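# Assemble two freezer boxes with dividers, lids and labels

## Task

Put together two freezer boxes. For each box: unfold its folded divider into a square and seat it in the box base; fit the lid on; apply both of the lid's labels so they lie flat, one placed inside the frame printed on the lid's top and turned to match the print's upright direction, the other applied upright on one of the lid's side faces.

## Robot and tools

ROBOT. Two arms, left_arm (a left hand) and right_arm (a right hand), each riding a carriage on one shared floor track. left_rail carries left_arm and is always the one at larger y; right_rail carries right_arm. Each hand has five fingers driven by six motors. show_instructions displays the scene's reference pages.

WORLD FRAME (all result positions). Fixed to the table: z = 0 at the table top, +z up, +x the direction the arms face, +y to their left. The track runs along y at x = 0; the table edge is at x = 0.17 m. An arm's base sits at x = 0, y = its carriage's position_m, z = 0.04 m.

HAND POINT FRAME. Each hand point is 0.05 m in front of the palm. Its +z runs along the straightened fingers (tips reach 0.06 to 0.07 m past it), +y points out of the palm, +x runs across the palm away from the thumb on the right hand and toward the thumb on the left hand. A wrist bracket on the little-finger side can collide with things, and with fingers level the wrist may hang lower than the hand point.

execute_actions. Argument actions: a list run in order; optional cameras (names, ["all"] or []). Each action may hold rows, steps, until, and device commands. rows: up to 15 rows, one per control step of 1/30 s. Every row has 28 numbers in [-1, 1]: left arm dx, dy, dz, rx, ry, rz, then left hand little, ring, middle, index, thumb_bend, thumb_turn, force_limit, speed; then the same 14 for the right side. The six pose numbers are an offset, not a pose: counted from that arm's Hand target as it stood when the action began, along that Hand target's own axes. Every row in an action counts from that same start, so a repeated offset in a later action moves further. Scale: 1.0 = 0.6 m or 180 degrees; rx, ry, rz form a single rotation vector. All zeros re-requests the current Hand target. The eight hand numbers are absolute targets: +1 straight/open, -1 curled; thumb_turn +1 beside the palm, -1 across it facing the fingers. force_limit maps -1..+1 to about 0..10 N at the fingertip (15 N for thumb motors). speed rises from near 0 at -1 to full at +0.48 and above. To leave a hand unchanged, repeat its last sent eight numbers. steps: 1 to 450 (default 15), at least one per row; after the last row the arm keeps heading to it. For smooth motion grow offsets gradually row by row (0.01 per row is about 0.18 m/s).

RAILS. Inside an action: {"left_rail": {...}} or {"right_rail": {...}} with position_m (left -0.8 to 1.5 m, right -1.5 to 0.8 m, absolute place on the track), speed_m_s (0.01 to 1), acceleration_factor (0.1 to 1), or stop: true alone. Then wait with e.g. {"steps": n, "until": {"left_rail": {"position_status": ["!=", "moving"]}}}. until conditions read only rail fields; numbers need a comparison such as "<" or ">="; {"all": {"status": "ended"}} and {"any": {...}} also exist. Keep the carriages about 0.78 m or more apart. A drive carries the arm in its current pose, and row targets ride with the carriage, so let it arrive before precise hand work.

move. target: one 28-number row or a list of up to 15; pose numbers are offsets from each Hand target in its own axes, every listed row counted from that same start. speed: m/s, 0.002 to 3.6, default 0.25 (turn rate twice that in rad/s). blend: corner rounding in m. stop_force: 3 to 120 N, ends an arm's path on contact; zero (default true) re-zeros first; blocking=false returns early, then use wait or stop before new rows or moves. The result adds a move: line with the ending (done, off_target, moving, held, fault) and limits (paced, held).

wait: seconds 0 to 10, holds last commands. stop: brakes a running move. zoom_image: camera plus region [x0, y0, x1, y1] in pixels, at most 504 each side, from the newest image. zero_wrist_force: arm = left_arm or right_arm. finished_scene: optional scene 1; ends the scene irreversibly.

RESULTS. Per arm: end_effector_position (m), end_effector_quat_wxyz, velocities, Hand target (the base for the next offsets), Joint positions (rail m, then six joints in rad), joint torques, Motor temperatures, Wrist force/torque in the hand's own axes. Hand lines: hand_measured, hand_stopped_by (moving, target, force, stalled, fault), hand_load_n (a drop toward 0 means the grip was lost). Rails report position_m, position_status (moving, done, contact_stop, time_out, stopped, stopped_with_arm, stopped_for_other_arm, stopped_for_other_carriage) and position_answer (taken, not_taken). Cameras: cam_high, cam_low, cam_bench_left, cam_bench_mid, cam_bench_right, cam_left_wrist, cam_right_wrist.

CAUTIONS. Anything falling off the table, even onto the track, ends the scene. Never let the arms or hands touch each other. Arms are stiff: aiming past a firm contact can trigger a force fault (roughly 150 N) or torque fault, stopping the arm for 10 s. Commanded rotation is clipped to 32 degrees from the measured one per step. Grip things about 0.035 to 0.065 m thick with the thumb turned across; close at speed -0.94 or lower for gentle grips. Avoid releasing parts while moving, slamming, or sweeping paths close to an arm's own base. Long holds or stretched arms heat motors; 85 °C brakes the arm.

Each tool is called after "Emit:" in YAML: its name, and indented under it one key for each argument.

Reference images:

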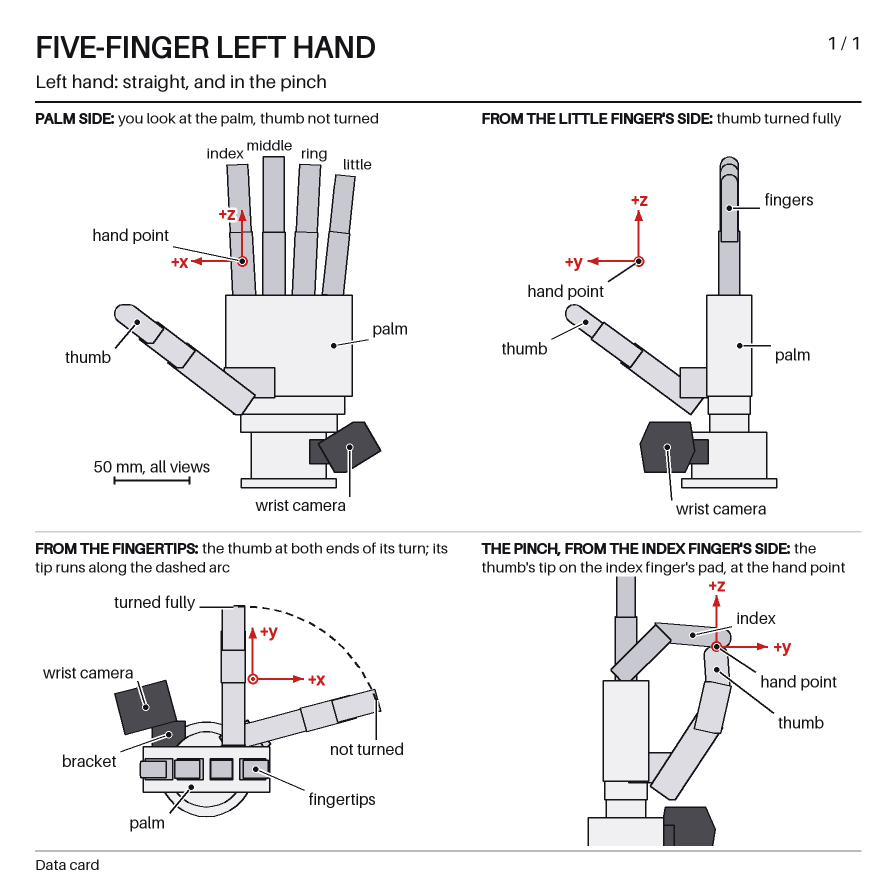

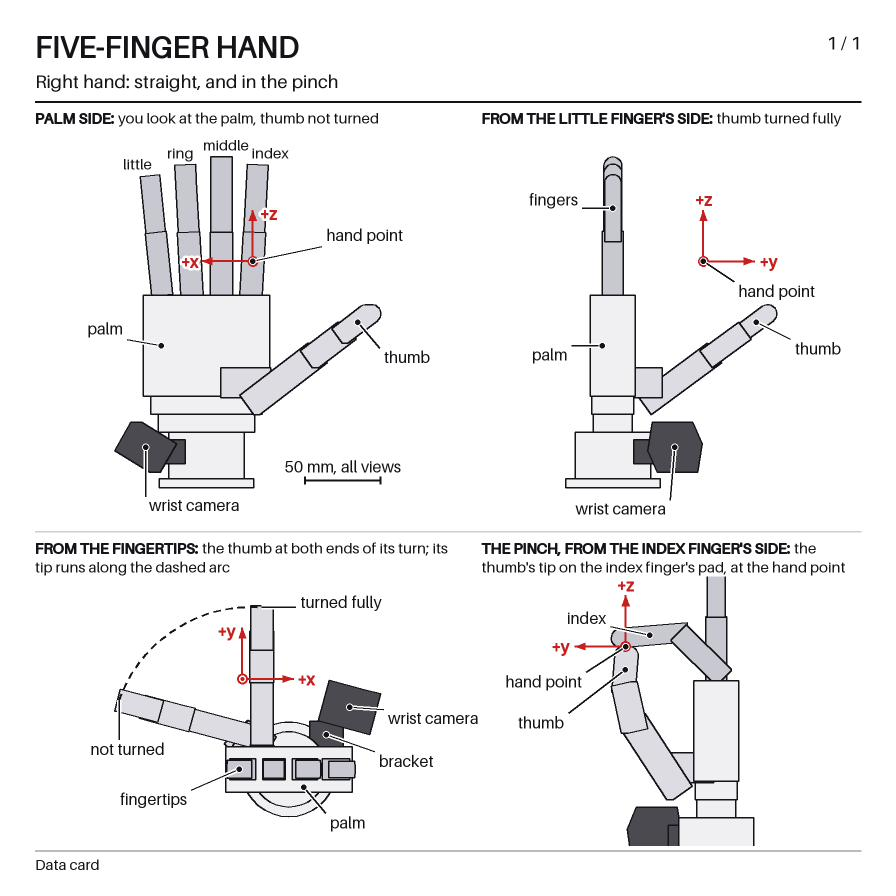

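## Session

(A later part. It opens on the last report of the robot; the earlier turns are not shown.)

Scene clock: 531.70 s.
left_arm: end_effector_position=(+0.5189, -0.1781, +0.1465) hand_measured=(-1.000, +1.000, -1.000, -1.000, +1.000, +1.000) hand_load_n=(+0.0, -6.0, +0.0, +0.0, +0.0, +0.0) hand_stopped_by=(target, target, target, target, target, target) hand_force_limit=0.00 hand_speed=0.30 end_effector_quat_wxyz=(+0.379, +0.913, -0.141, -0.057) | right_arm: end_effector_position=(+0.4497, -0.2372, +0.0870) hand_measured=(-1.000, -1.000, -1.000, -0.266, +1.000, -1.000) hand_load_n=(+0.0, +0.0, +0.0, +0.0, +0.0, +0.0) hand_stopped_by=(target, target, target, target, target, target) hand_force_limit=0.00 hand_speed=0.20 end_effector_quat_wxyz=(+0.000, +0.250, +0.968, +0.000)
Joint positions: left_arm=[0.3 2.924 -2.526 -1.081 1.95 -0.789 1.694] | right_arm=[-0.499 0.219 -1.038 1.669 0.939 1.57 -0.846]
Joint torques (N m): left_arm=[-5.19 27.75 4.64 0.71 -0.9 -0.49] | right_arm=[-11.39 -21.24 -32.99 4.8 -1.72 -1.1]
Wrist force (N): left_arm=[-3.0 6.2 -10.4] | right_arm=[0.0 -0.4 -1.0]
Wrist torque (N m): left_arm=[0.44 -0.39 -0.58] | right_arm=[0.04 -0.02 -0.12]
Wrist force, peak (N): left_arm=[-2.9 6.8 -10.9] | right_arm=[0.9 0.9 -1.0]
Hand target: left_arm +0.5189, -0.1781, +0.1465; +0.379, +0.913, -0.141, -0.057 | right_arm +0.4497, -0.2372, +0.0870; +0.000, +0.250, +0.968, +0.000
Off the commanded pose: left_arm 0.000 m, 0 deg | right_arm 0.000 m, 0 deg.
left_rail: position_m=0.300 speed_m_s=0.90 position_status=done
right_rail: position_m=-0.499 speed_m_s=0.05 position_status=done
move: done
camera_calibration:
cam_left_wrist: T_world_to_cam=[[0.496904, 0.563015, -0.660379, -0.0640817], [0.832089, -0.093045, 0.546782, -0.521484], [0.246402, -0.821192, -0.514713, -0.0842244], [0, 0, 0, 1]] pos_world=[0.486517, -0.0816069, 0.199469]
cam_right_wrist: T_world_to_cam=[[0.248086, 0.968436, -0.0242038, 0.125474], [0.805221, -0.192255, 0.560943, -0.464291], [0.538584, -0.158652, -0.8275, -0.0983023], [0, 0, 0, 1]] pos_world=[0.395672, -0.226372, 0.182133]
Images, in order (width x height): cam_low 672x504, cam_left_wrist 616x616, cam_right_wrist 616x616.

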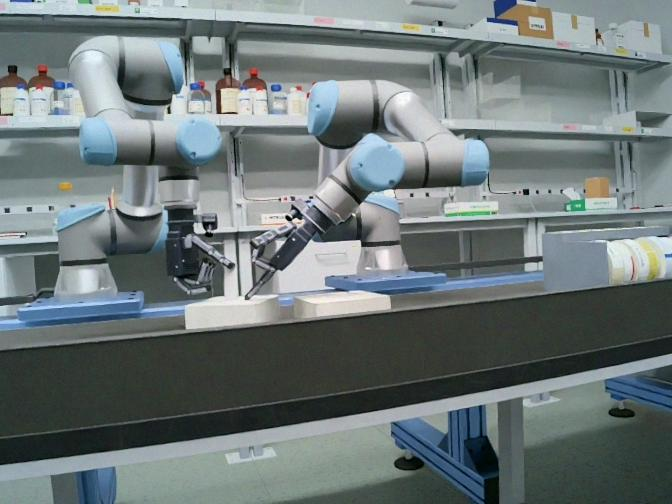

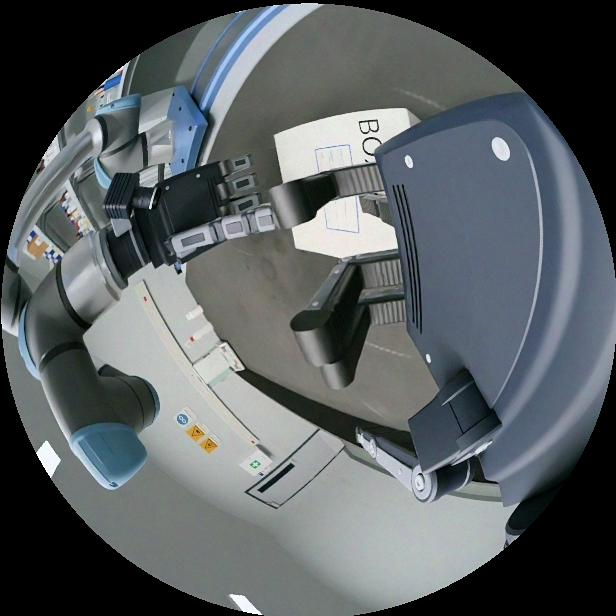

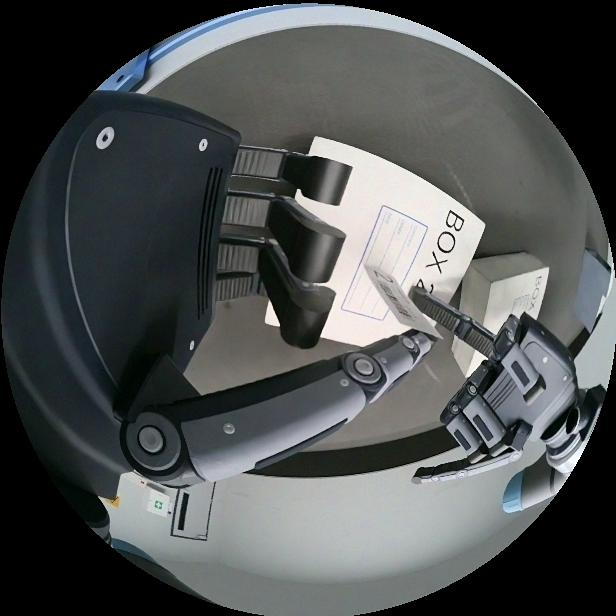

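Emit:
zoom_image:
  camera: "cam_right_wrist"
  region: [340, 240, 450, 350]

Emit:
zoom_image:
  camera: "cam_low"
  region: [210, 265, 260, 315]

Emit:
zoom_image:
  camera: "cam_left_wrist"
  region: [270, 170, 370, 270]

Scaled by 4.582 from the camera's 616x616 image, which has a finer 880x880 frame.

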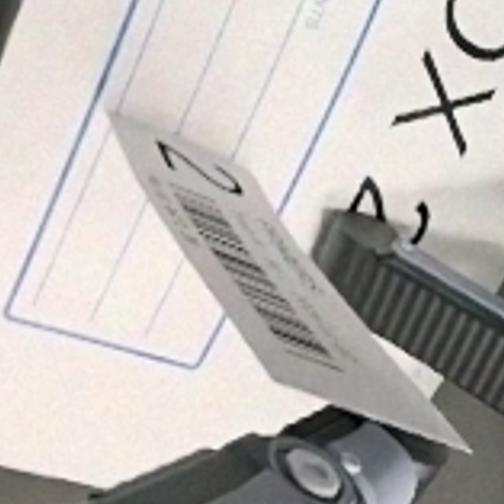

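Scaled by 10.080 from the camera's 672x504 image, which has a finer 960x720 frame.

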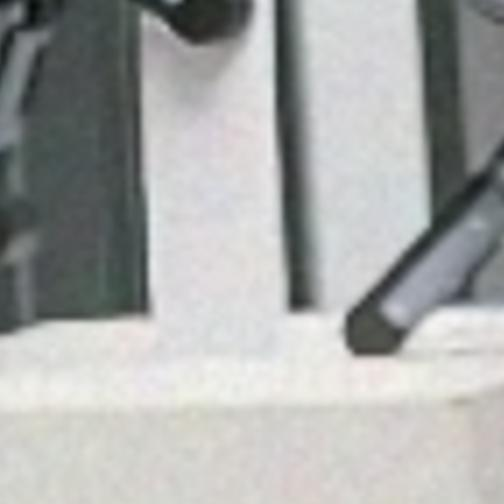

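Scaled by 5.040 from the camera's 616x616 image, which has a finer 880x880 frame.

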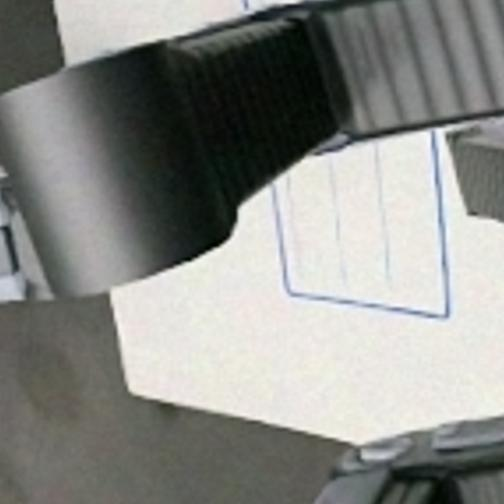

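Emit:
execute_actions:
  actions:
    - {"rows":[[0,0,0,0,0,0,-1,1,-1,-1,1,1,0,0.3,0,0,0,0,0,0,-1,-1,-1,-0.5,0.0,1,0.0,0.3]],"steps":30}
  cameras: ["cam_low", "cam_right_wrist", "cam_bench_mid"]

Emit:
zoom_image:
  camera: "cam_right_wrist"
  region: [300, 200, 480, 380]

Emit:
zoom_image:
  camera: "cam_low"
  region: [195, 240, 265, 310]

Emit:
zoom_image:
  camera: "cam_bench_mid"
  region: [290, 360, 430, 460]

Scene clock: 538.77 s.
left_arm: end_effector_position=(+0.5189, -0.1781, +0.1465) hand_measured=(-1.000, +1.000, -1.000, -1.000, +1.000, +1.000) hand_load_n=(+0.0, -6.0, +0.0, +0.0, +0.0, +0.0) hand_stopped_by=(target, target, target, target, target, target) hand_force_limit=0.00 hand_speed=0.30 end_effector_quat_wxyz=(+0.379, +0.913, -0.141, -0.057) | right_arm: end_effector_position=(+0.4497, -0.2372, +0.0870) hand_measured=(-1.000, -1.000, -1.000, -0.500, +0.000, +1.000) hand_load_n=(+0.0, +0.0, +0.0, +0.0, +0.0, +0.0) hand_stopped_by=(target, target, target, target, target, target) hand_force_limit=0.00 hand_speed=0.30 end_effector_quat_wxyz=(+0.000, +0.250, +0.968, +0.000)
Joint positions: left_arm=[0.3 2.924 -2.526 -1.081 1.95 -0.789 1.694] | right_arm=[-0.499 0.219 -1.038 1.669 0.939 1.57 -0.846]
Joint torques (N m): left_arm=[-6 29.3 5.4 0.99 -0.68 -0.65] | right_arm=[-10.69 -22.11 -33.37 2.33 -1.56 -1.02]
Wrist force (N): left_arm=[-2.9 6.5 -10.7] | right_arm=[0.0 -0.3 -1.2]
Wrist torque (N m): left_arm=[0.43 -0.40 -0.56] | right_arm=[0.07 0.00 -0.11]
Wrist force, peak (N): left_arm=[-3.0 6.8 -10.8] | right_arm=[-0.1 -0.3 -1.4]
Hand target: left_arm +0.5189, -0.1781, +0.1465; +0.379, +0.913, -0.141, -0.057 | right_arm +0.4497, -0.2372, +0.0870; +0.000, +0.250, +0.968, +0.000
Off the commanded pose: left_arm 0.000 m, 0 deg | right_arm 0.000 m, 0 deg.
left_rail: position_m=0.300 speed_m_s=0.90 position_status=done
right_rail: position_m=-0.499 speed_m_s=0.05 position_status=done
camera_calibration:
cam_right_wrist: T_world_to_cam=[[0.248086, 0.968436, -0.0242038, 0.125474], [0.805221, -0.192255, 0.560943, -0.464291], [0.538584, -0.158652, -0.8275, -0.0983023], [0, 0, 0, 1]] pos_world=[0.395672, -0.226372, 0.182133]
Images, in order (width x height): cam_low 672x504, cam_bench_mid 672x504, cam_right_wrist 616x616.

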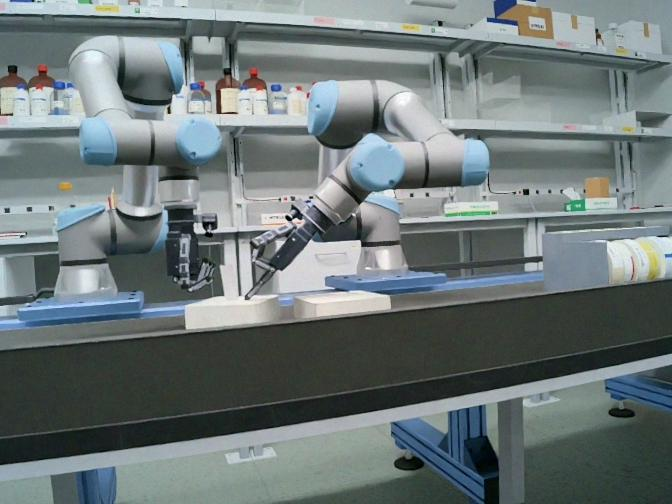

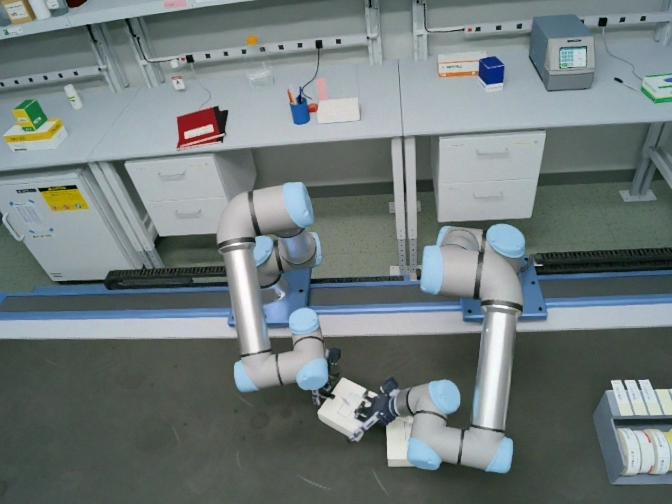

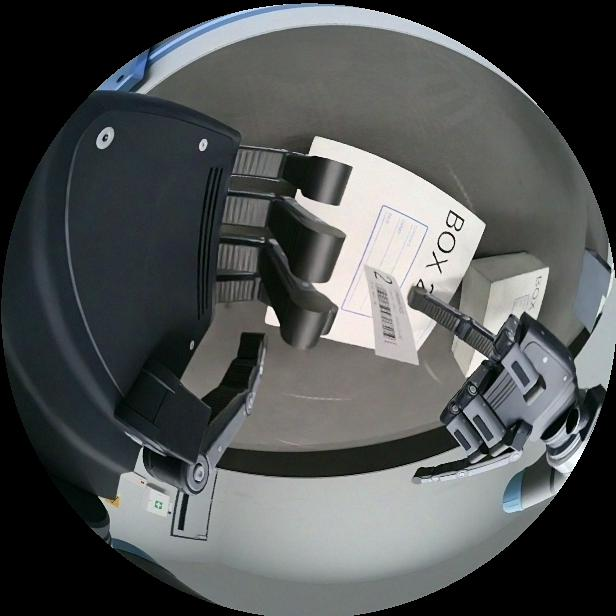

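Scaled by 2.800 from the camera's 616x616 image, which has a finer 880x880 frame.

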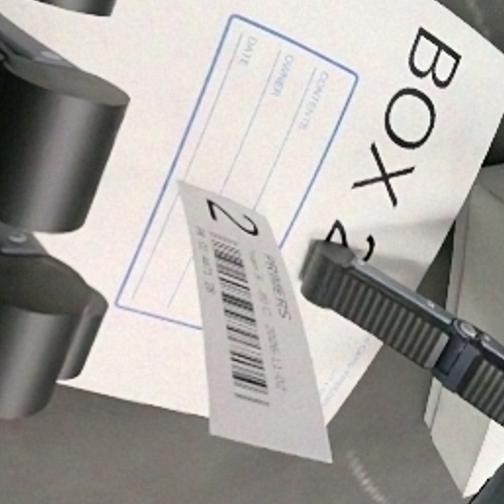

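Scaled by 7.200 from the camera's 672x504 image, which has a finer 960x720 frame.

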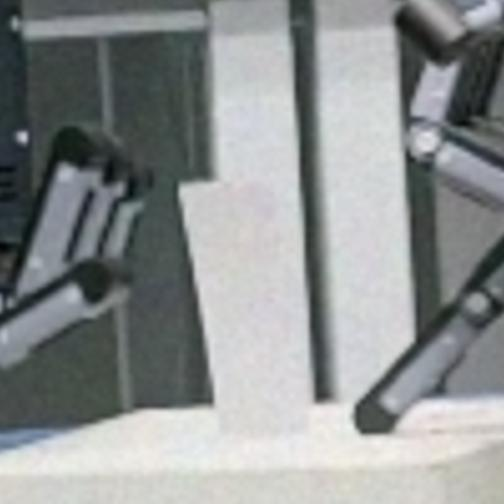

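Scaled by 3.600 from the camera's 672x504 image, which has a finer 960x720 frame.

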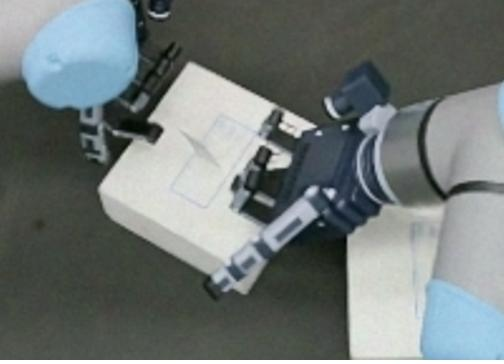

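Emit:
move:
  target:
    - [0,0,0,0,0,0,-1,1,-1,-1,1,1,0,0.3,0.035,0,0.0317,0,0,0,-1,-1,-1,-0.5,0.1,1,0.0,0.3]
    - [0,0,0,0,0,0,-1,1,-1,-1,1,1,0,0.3,0.035,0.0667,0.0317,0,0,0,-1,-1,-1,-0.5,0.1,1,0.0,0.3]
  speed: [0.09, 0.06]
  cameras: ["cam_low", "cam_right_wrist", "cam_bench_mid"]

Emit:
zoom_image:
  camera: "cam_right_wrist"
  region: [200, 160, 400, 360]

Emit:
zoom_image:
  camera: "cam_low"
  region: [195, 240, 265, 310]

Emit:
zoom_image:
  camera: "cam_bench_mid"
  region: [290, 360, 430, 460]

Scene clock: 541.77 s.
left_arm: end_effector_position=(+0.5189, -0.1781, +0.1465) hand_measured=(-1.000, +1.000, -1.000, -1.000, +1.000, +1.000) hand_load_n=(+0.0, -6.0, +0.0, +0.0, +0.0, +0.0) hand_stopped_by=(target, target, target, target, target, target) hand_force_limit=0.00 hand_speed=0.30 end_effector_quat_wxyz=(+0.379, +0.913, -0.141, -0.057) | right_arm: end_effector_position=(+0.4508, -0.1921, +0.0680) hand_measured=(-1.000, -1.000, -1.000, -0.500, +0.100, +1.000) hand_load_n=(+0.0, +0.0, +0.0, -2.0, +0.0, +0.0) hand_stopped_by=(target, target, target, target, target, target) hand_force_limit=0.00 hand_speed=0.30 end_effector_quat_wxyz=(+0.000, +0.250, +0.968, +0.000)
Joint positions: left_arm=[0.3 2.924 -2.526 -1.081 1.95 -0.789 1.694] | right_arm=[-0.499 0.316 -0.962 1.599 0.933 1.57 -0.748]
Joint torques (N m): left_arm=[-4.82 28.22 4.63 0.79 -0.81 -0.32] | right_arm=[13.53 -21.22 -30.66 3.7 1.93 1.15]
Wrist force (N): left_arm=[-2.9 6.7 -10.4] | right_arm=[0.5 -2.6 -10.6]
Wrist torque (N m): left_arm=[0.43 -0.39 -0.57] | right_arm=[0.32 0.00 -0.17]
Wrist force, peak (N): left_arm=[-3.1 7.0 -10.7] | right_arm=[0.5 -2.6 -10.6]
Hand target: left_arm +0.5189, -0.1781, +0.1465; +0.379, +0.913, -0.141, -0.057 | right_arm +0.4508, -0.1920, +0.0680; +0.000, +0.250, +0.968, +0.000
Off the commanded pose: left_arm 0.000 m, 0 deg | right_arm 0.000 m, 0 deg.
left_rail: position_m=0.300 speed_m_s=0.90 position_status=done
right_rail: position_m=-0.499 speed_m_s=0.05 position_status=done
move: done
camera_calibration:
cam_right_wrist: T_world_to_cam=[[0.248034, 0.968451, -0.0241233, 0.0810995], [0.805231, -0.192259, 0.560927, -0.44577], [0.538593, -0.158554, -0.827514, -0.107392], [0, 0, 0, 1]] pos_world=[0.396673, -0.181272, 0.163132]
Images, in order (width x height): cam_low 672x504, cam_bench_mid 672x504, cam_right_wrist 616x616.

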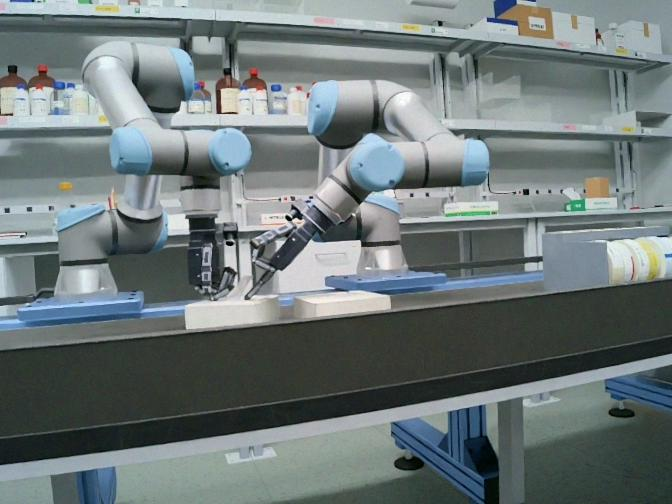

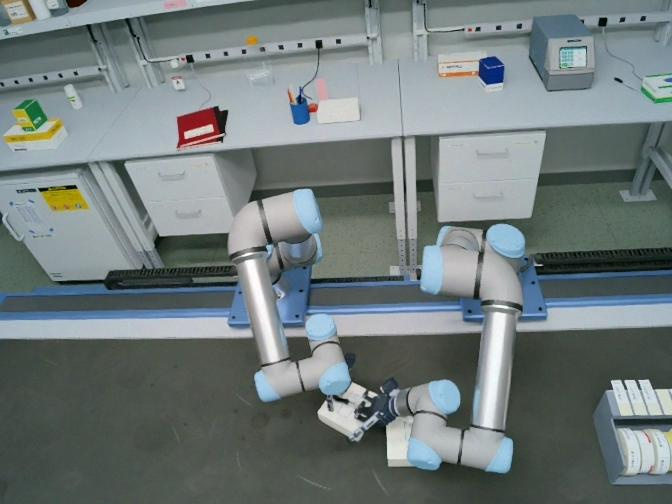

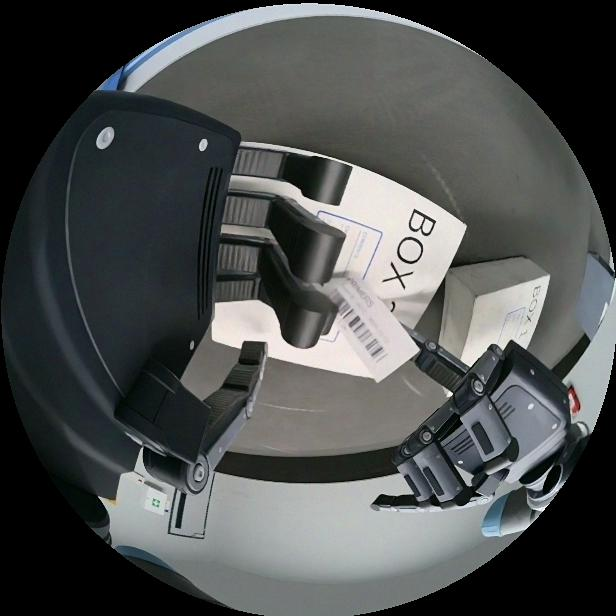

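Scaled by 2.520 from the camera's 616x616 image, which has a finer 880x880 frame.

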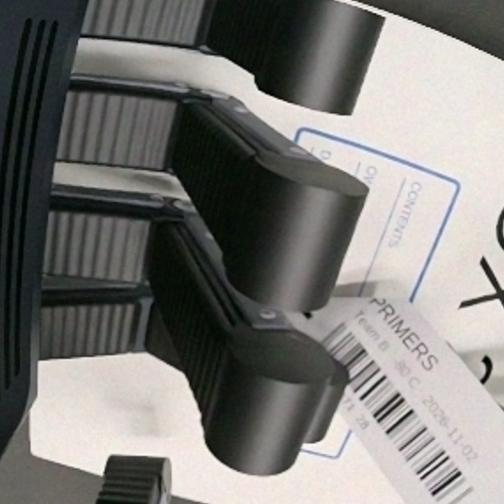

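Scaled by 7.200 from the camera's 672x504 image, which has a finer 960x720 frame.

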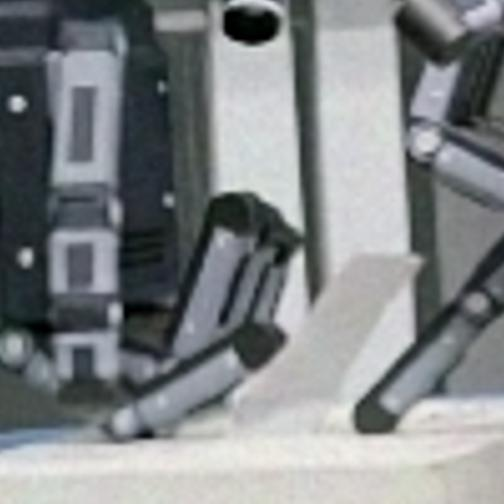

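Scaled by 3.600 from the camera's 672x504 image, which has a finer 960x720 frame.

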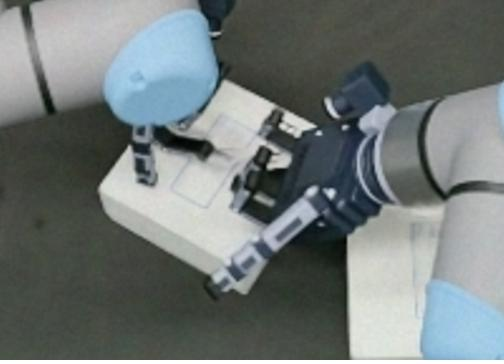

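Emit:
move:
  target:
    - [0,0,0,0,0,0,-1,1,-1,-1,1,1,0,0.3,0,-0.07,-0.0075,0,0,0,-1,-1,-1,-0.5,0.1,1,0.0,0.3]
    - [0,0,0,0,0,0,-1,1,-1,-1,1,1,0,0.3,0.0155,-0.07,-0.0075,0,0,0,-1,-1,-1,-0.5,0.1,1,0.0,0.3]
    - [0,0,0,0,0,0,-1,1,-1,-1,1,1,0,0.3,0.0155,-0.005,-0.0075,0,0,0,-1,-1,-1,-0.5,0.1,1,0.0,0.3]
  speed: [0.09, 0.09, 0.06]
  cameras: ["cam_low", "cam_right_wrist", "cam_bench_mid"]

Emit:
zoom_image:
  camera: "cam_right_wrist"
  region: [200, 160, 400, 360]

Emit:
zoom_image:
  camera: "cam_low"
  region: [195, 240, 265, 310]

Emit:
zoom_image:
  camera: "cam_bench_mid"
  region: [290, 360, 430, 460]

Scene clock: 545.27 s.
left_arm: end_effector_position=(+0.5189, -0.1781, +0.1465) hand_measured=(-1.000, +1.000, -1.000, -1.000, +1.000, +1.000) hand_load_n=(+0.0, -6.0, +0.0, +0.0, +0.0, +0.0) hand_stopped_by=(target, target, target, target, target, target) hand_force_limit=0.00 hand_speed=0.30 end_effector_quat_wxyz=(+0.379, +0.913, -0.141, -0.057) | right_arm: end_effector_position=(+0.4412, -0.1902, +0.0725) hand_measured=(-1.000, -1.000, -1.000, -0.500, +0.100, +1.000) hand_load_n=(+0.0, +0.0, +0.0, +0.0, +0.0, +0.0) hand_stopped_by=(target, target, target, target, target, target) hand_force_limit=0.00 hand_speed=0.30 end_effector_quat_wxyz=(+0.000, +0.250, +0.968, +0.000)
Joint positions: left_arm=[0.3 2.924 -2.526 -1.081 1.95 -0.789 1.694] | right_arm=[-0.499 0.327 -0.982 1.619 0.933 1.571 -0.738]
Joint torques (N m): left_arm=[-6.15 30.44 5.72 0.57 -0.64 -0.58] | right_arm=[11.33 -25.09 -32.62 5.18 1.9 0.96]
Wrist force (N): left_arm=[-2.8 6.7 -10.6] | right_arm=[0.1 -0.2 -0.9]
Wrist torque (N m): left_arm=[0.45 -0.41 -0.56] | right_arm=[0.05 -0.04 -0.17]
Wrist force, peak (N): left_arm=[-3.0 6.7 -10.9] | right_arm=[0.5 -2.7 -10.8]
Hand target: left_arm +0.5189, -0.1781, +0.1465; +0.379, +0.913, -0.141, -0.057 | right_arm +0.4412, -0.1901, +0.0725; +0.000, +0.250, +0.968, +0.000
Off the commanded pose: left_arm 0.000 m, 0 deg | right_arm 0.000 m, 0 deg.
left_rail: position_m=0.300 speed_m_s=0.90 position_status=done
right_rail: position_m=-0.499 speed_m_s=0.05 position_status=done
move: done
camera_calibration:
cam_right_wrist: T_world_to_cam=[[0.248034, 0.968451, -0.0241233, 0.0817491], [0.805231, -0.192259, 0.560927, -0.440198], [0.538593, -0.158554, -0.827514, -0.0981964], [0, 0, 0, 1]] pos_world=[0.387073, -0.179372, 0.167632]
Images, in order (width x height): cam_low 672x504, cam_bench_mid 672x504, cam_right_wrist 616x616.

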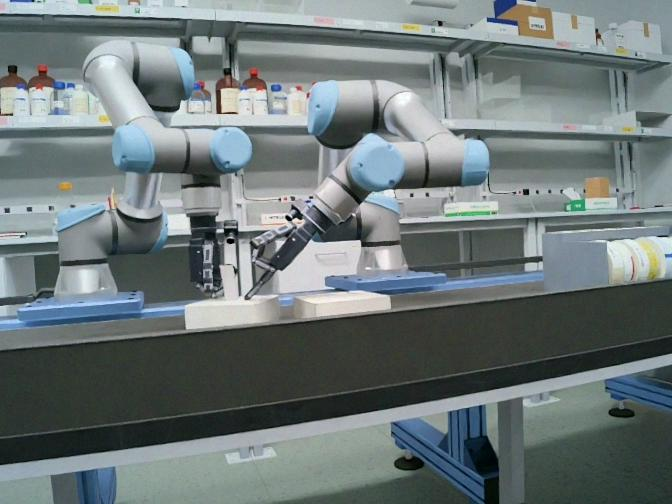

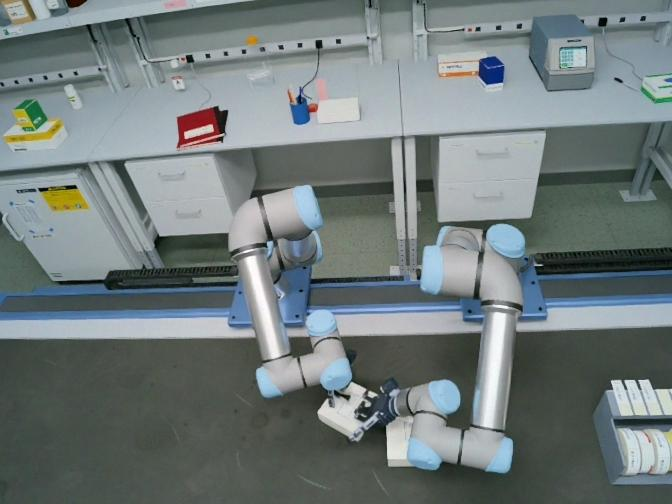

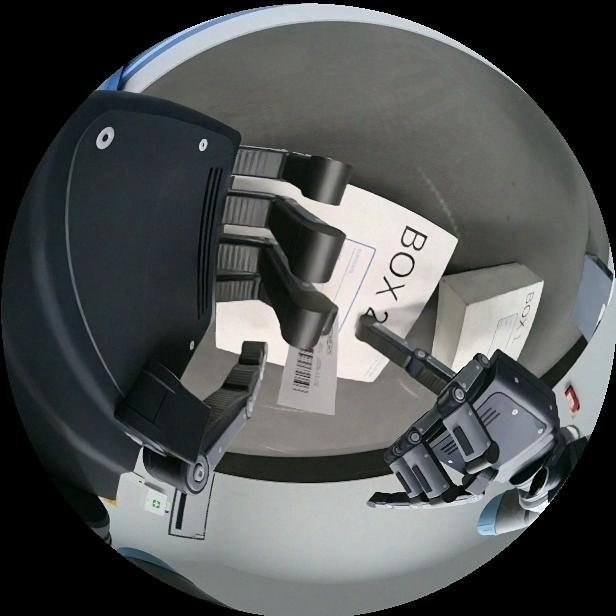

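Scaled by 2.520 from the camera's 616x616 image, which has a finer 880x880 frame.

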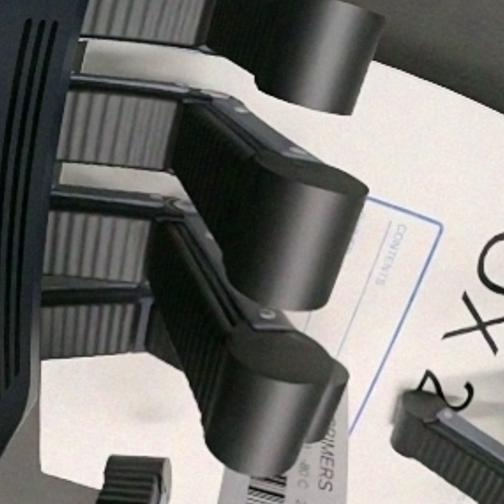

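Scaled by 7.200 from the camera's 672x504 image, which has a finer 960x720 frame.

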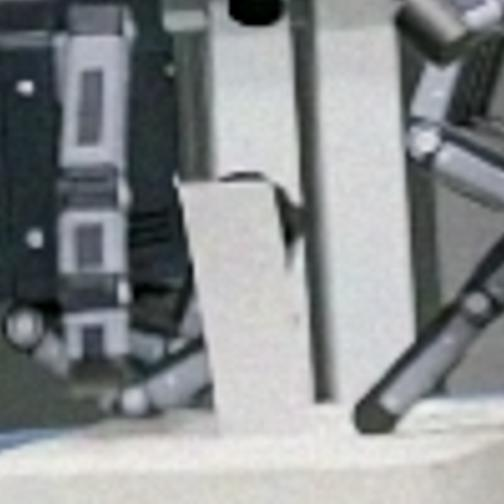

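Scaled by 3.600 from the camera's 672x504 image, which has a finer 960x720 frame.

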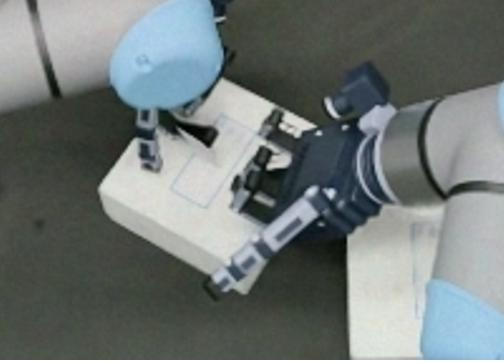

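Emit:
execute_actions:
  actions:
    - {"rows":[[0,0,0,0,0,0,-1,1,-1,-1,1,1,0,0.3,0,0,0,0,0,0,-1,-1,-1,-0.5,0.1,-0.4,0.2,-0.4]],"steps":36}
  cameras: ["cam_low", "cam_right_wrist"]

Emit:
zoom_image:
  camera: "cam_low"
  region: [195, 240, 265, 310]

Emit:
zoom_image:
  camera: "cam_right_wrist"
  region: [200, 220, 400, 420]

Scene clock: 547.00 s.
left_arm: end_effector_position=(+0.5189, -0.1781, +0.1465) hand_measured=(-1.000, +1.000, -1.000, -1.000, +1.000, +1.000) hand_load_n=(+0.0, -6.0, +0.0, +0.0, +0.0, +0.0) hand_stopped_by=(target, target, target, target, target, target) hand_force_limit=0.00 hand_speed=0.30 end_effector_quat_wxyz=(+0.379, +0.913, -0.141, -0.057) | right_arm: end_effector_position=(+0.4412, -0.1901, +0.0725) hand_measured=(-1.000, -1.000, -1.000, -0.500, +0.100, -0.154) hand_load_n=(+0.0, +0.5, +0.0, +0.0, +2.5, +12.0) hand_stopped_by=(target, target, target, target, target, force) hand_force_limit=0.20 hand_speed=-0.40 end_effector_quat_wxyz=(+0.000, +0.250, +0.968, +0.000)
Joint positions: left_arm=[0.3 2.924 -2.526 -1.081 1.95 -0.789 1.694] | right_arm=[-0.499 0.327 -0.982 1.619 0.933 1.571 -0.738]
Joint torques (N m): left_arm=[-5.49 29.25 4.87 0.5 -0.66 -0.44] | right_arm=[10.9 -24.71 -30.14 4.29 2.04 1.33]
Wrist force (N): left_arm=[-2.8 6.0 -10.4] | right_arm=[0.4 -0.2 -0.9]
Wrist torque (N m): left_arm=[0.41 -0.41 -0.56] | right_arm=[0.09 -0.08 -0.15]
Wrist force, peak (N): left_arm=[-3.0 6.8 -10.8] | right_arm=[0.0 -0.8 -0.9]
Hand target: left_arm +0.5189, -0.1781, +0.1465; +0.379, +0.913, -0.141, -0.057 | right_arm +0.4412, -0.1901, +0.0725; +0.000, +0.250, +0.968, +0.000
Off the commanded pose: left_arm 0.000 m, 0 deg | right_arm 0.000 m, 0 deg.
left_rail: position_m=0.300 speed_m_s=0.90 position_status=done
right_rail: position_m=-0.499 speed_m_s=0.05 position_status=done
camera_calibration:
cam_right_wrist: T_world_to_cam=[[0.248088, 0.968435, -0.0242021, 0.0817387], [0.80522, -0.192258, 0.560943, -0.440197], [0.538584, -0.158652, -0.8275, -0.0982126], [0, 0, 0, 1]] pos_world=[0.387072, -0.179372, 0.167633]
Images, in order (width x height): cam_low 672x504, cam_right_wrist 616x616.

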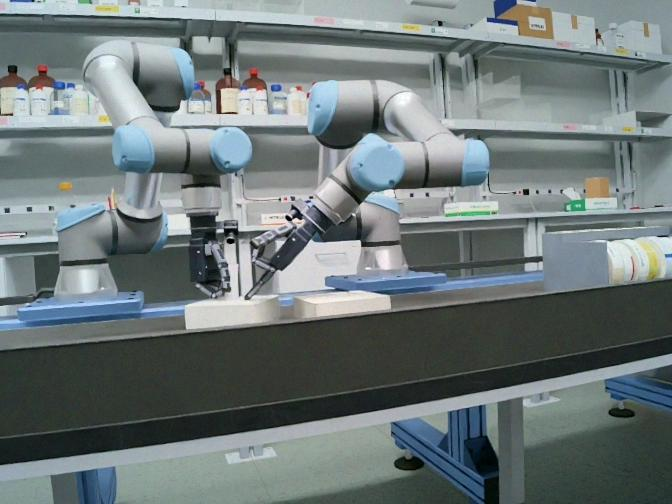

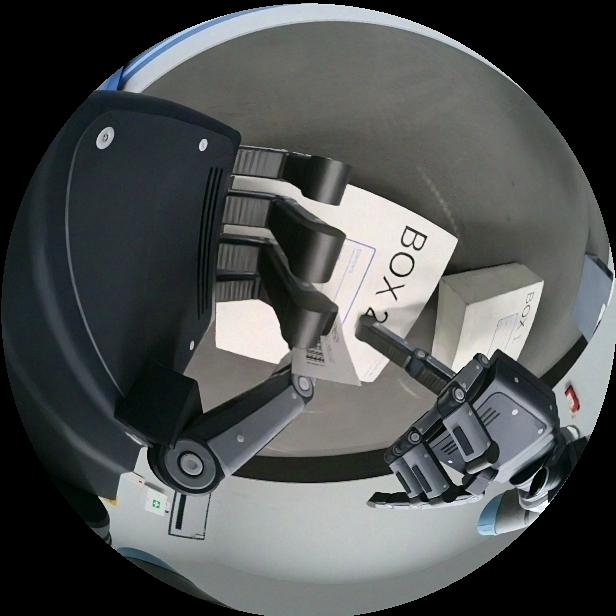

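Scaled by 7.200 from the camera's 672x504 image, which has a finer 960x720 frame.

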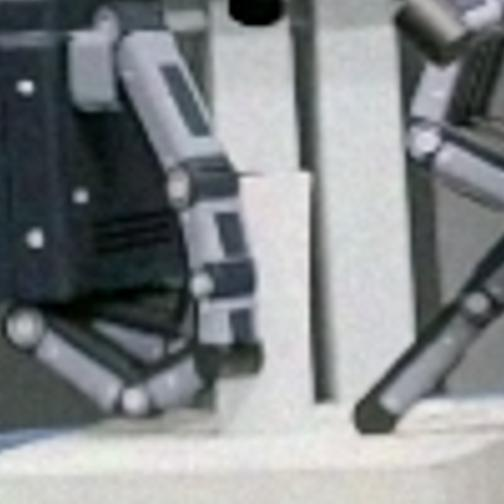

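Scaled by 2.520 from the camera's 616x616 image, which has a finer 880x880 frame.

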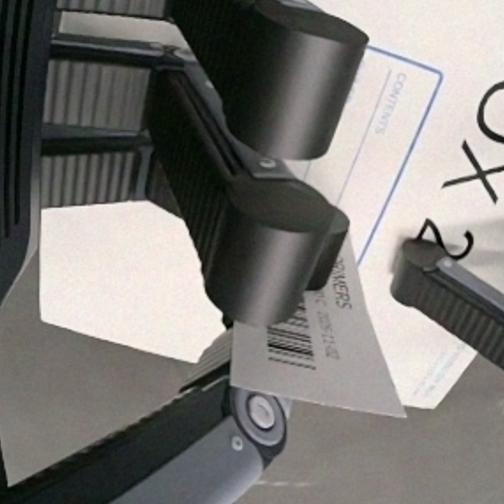

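Emit:
move:
  target: [0,0,0,0,0,0,-1,1,-1,-1,1,1,0,0.3,0,0,-0.05,0,0,0,-1,-1,-1,-0.5,0.1,-0.4,0.2,-0.4]
  speed: 0.03
  cameras: ["cam_low", "cam_right_wrist"]

Emit:
zoom_image:
  camera: "cam_low"
  region: [195, 240, 265, 310]

Emit:
zoom_image:
  camera: "cam_right_wrist"
  region: [200, 220, 400, 420]

Scene clock: 548.73 s.
left_arm: end_effector_position=(+0.5189, -0.1781, +0.1465) hand_measured=(-1.000, +0.998, -1.000, -1.000, +1.000, +1.000) hand_load_n=(+0.0, -10.0, +0.0, +0.0, +0.0, +0.0) hand_stopped_by=(target, target, target, target, target, target) hand_force_limit=0.00 hand_speed=0.30 end_effector_quat_wxyz=(+0.379, +0.913, -0.141, -0.057) | right_arm: end_effector_position=(+0.4412, -0.1902, +0.1024) hand_measured=(-1.000, -1.000, -1.000, -0.500, +0.100, -0.154) hand_load_n=(+0.0, +0.0, +0.0, +1.0, +3.0, +12.0) hand_stopped_by=(target, target, target, target, target, force) hand_force_limit=0.20 hand_speed=-0.40 end_effector_quat_wxyz=(+0.000, +0.250, +0.968, +0.000)
Joint positions: left_arm=[0.3 2.924 -2.526 -1.081 1.95 -0.789 1.694] | right_arm=[-0.499 0.327 -1.022 1.595 0.997 1.571 -0.738]
Joint torques (N m): left_arm=[-5.15 29.36 5.03 0.78 -0.7 -0.39] | right_arm=[6.14 -60.99 -36.07 5.35 1.36 -0.22]
Wrist force (N): left_arm=[-0.7 10.4 -7.1] | right_arm=[0.2 0.1 5.1]
Wrist torque (N m): left_arm=[0.14 -0.10 -0.59] | right_arm=[0.02 -0.03 -0.13]
Wrist force, peak (N): left_arm=[-0.5 10.9 -9.8] | right_arm=[0.1 0.7 8.8]
Hand target: left_arm +0.5189, -0.1781, +0.1465; +0.379, +0.913, -0.141, -0.057 | right_arm +0.4412, -0.1902, +0.1025; +0.000, +0.250, +0.968, +0.000
Off the commanded pose: left_arm 0.000 m, 0 deg | right_arm 0.000 m, 0 deg.
left_rail: position_m=0.300 speed_m_s=0.90 position_status=done
right_rail: position_m=-0.499 speed_m_s=0.05 position_status=done
move: done
camera_calibration:
cam_right_wrist: T_world_to_cam=[[0.248088, 0.968435, -0.0242021, 0.0824647], [0.80522, -0.192258, 0.560943, -0.457025], [0.538584, -0.158652, -0.8275, -0.0733876], [0, 0, 0, 1]] pos_world=[0.387072, -0.179372, 0.197633]
Images, in order (width x height): cam_low 672x504, cam_right_wrist 616x616.

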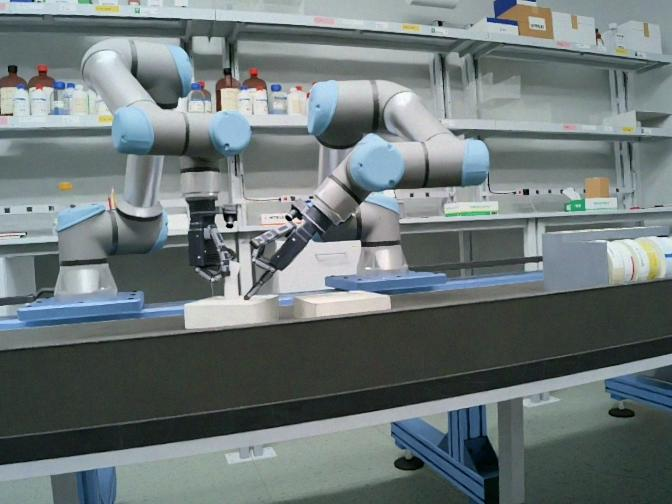

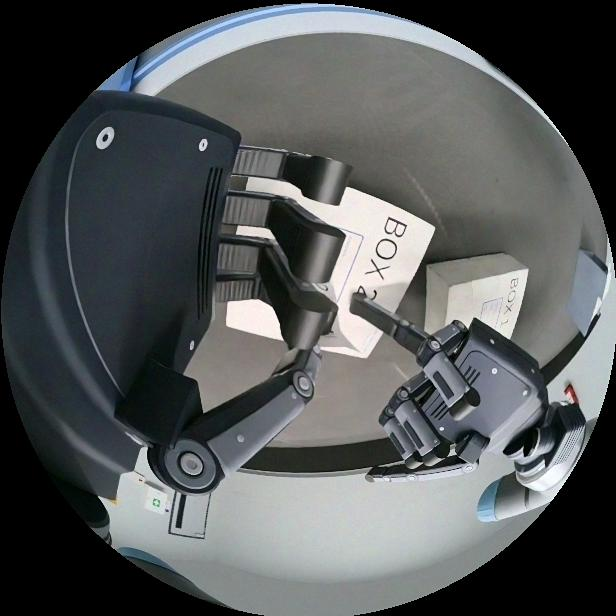

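Scaled by 7.200 from the camera's 672x504 image, which has a finer 960x720 frame.

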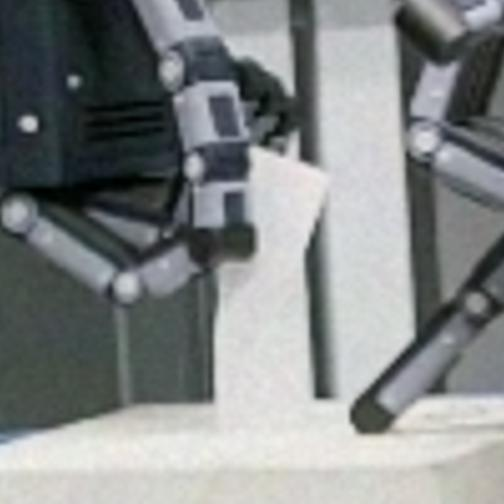

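Scaled by 2.520 from the camera's 616x616 image, which has a finer 880x880 frame.

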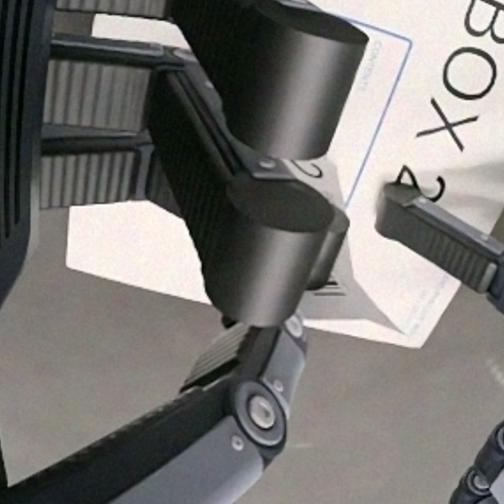

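Emit:
move:
  target:
    - [0,0,0,0,0,0,-1,1,-1,-1,1,1,0,0.3,0,0,0,0,0,0,-1,-1,-1,-0.5,0.1,0.5,0.2,0.0]
    - [0,-0.0024,0.0024,0,0,0,-1,1,-1,-1,1,1,0,0.3,0,-0.008,0.05,0,0,0,-1,-1,-1,-0.5,0.1,0.5,0.2,0.0]
    - [0,-0.0024,0.0024,0,0,0,-1,1,-1,-1,1,1,0,0.3,0,-0.008,0.05,0,0,0,-1,-1,-1,-0.5,0.1,-0.5,1.0,-0.2]
  speed: [0.05, 0.06, 0.05]
  cameras: ["cam_low", "cam_right_wrist"]

Emit:
zoom_image:
  camera: "cam_low"
  region: [195, 240, 265, 310]

Emit:
zoom_image:
  camera: "cam_right_wrist"
  region: [200, 220, 400, 420]

Scene clock: 552.97 s.
left_arm: end_effector_position=(+0.5189, -0.1781, +0.1445) hand_measured=(-1.000, +0.998, -1.000, -1.000, +1.000, +1.000) hand_load_n=(+0.0, -16.0, +0.0, +0.0, +0.0, +0.0) hand_stopped_by=(target, target, target, target, target, target) hand_force_limit=0.00 hand_speed=0.30 end_effector_quat_wxyz=(+0.379, +0.913, -0.141, -0.057) | right_arm: end_effector_position=(+0.4389, -0.1944, +0.0725) hand_measured=(-1.000, -1.000, -1.000, -0.500, +0.100, -0.196) hand_load_n=(+0.0, +0.5, +0.0, +0.0, +4.0, +19.5) hand_stopped_by=(target, target, target, target, target, force) hand_force_limit=1.00 hand_speed=-0.20 end_effector_quat_wxyz=(+0.000, +0.250, +0.968, +0.000)
Joint positions: left_arm=[0.3 2.924 -2.528 -1.082 1.954 -0.789 1.694] | right_arm=[-0.499 0.32 -0.991 1.634 0.926 1.571 -0.745]
Joint torques (N m): left_arm=[-5.27 21.26 0.89 1.84 -0.73 -0.47] | right_arm=[-7.52 -24.92 -0.97 0.91 -1.94 -0.59]
Wrist force (N): left_arm=[-0.4 16.7 -17.0] | right_arm=[0.1 -0.6 -0.7]
Wrist torque (N m): left_arm=[0.63 -0.53 -0.73] | right_arm=[0.05 -0.04 -0.17]
Wrist force, peak (N): left_arm=[-0.4 16.7 -17.0] | right_arm=[0.2 0.2 5.5]
Hand target: left_arm +0.5189, -0.1781, +0.1445; +0.379, +0.913, -0.141, -0.057 | right_arm +0.4389, -0.1943, +0.0725; +0.000, +0.250, +0.968, +0.000
Off the commanded pose: left_arm 0.000 m, 0 deg | right_arm 0.000 m, 0 deg.
left_rail: position_m=0.300 speed_m_s=0.90 position_status=done
right_rail: position_m=-0.499 speed_m_s=0.05 position_status=done
move: done
camera_calibration:
cam_right_wrist: T_world_to_cam=[[0.248088, 0.968435, -0.0242021, 0.0863767], [0.80522, -0.192258, 0.560943, -0.439152], [0.538584, -0.158652, -0.8275, -0.0976402], [0, 0, 0, 1]] pos_world=[0.384772, -0.183572, 0.167633]
Images, in order (width x height): cam_low 672x504, cam_right_wrist 616x616.

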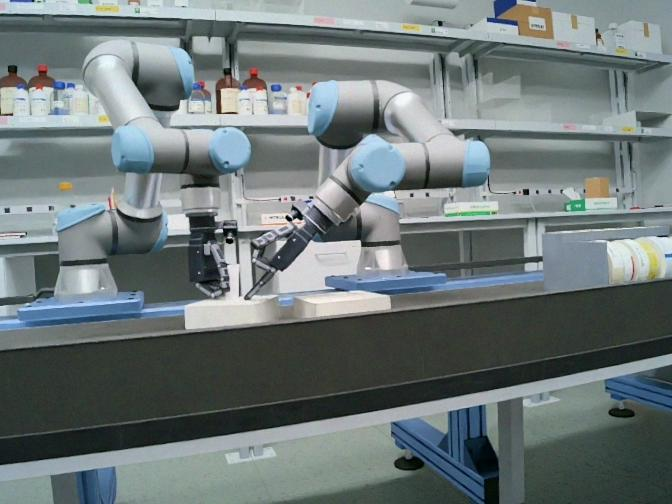

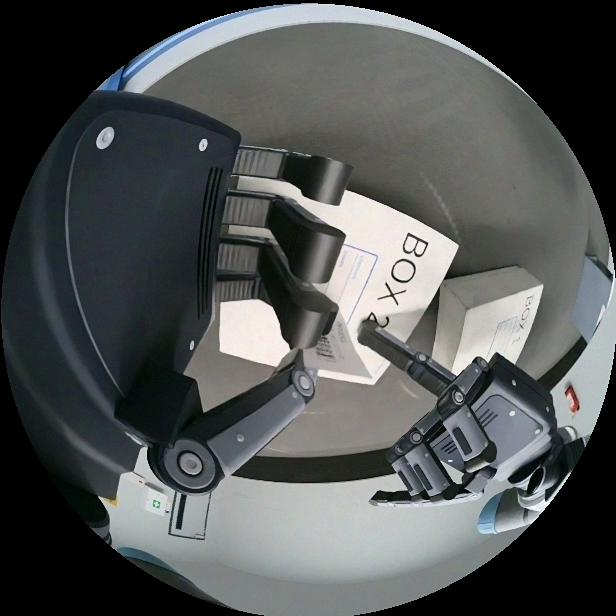

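Scaled by 7.200 from the camera's 672x504 image, which has a finer 960x720 frame.

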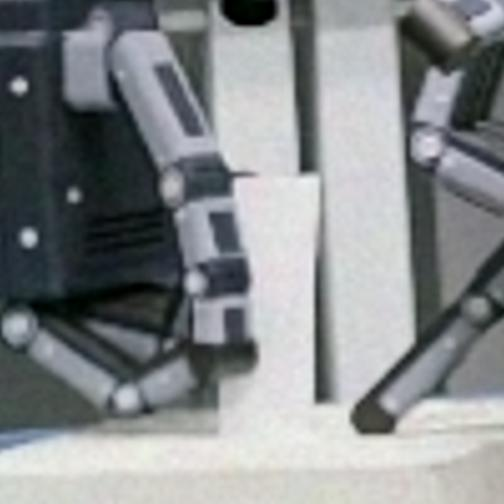

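Scaled by 2.520 from the camera's 616x616 image, which has a finer 880x880 frame.

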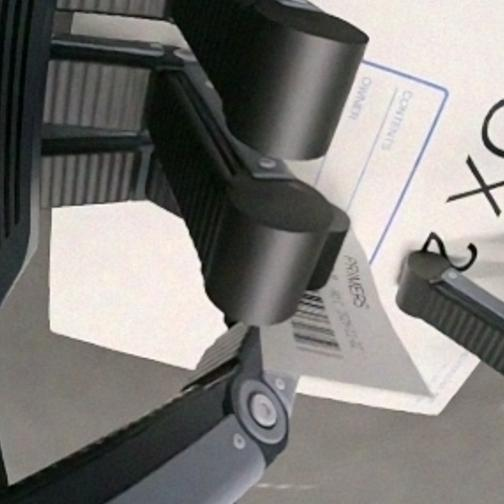

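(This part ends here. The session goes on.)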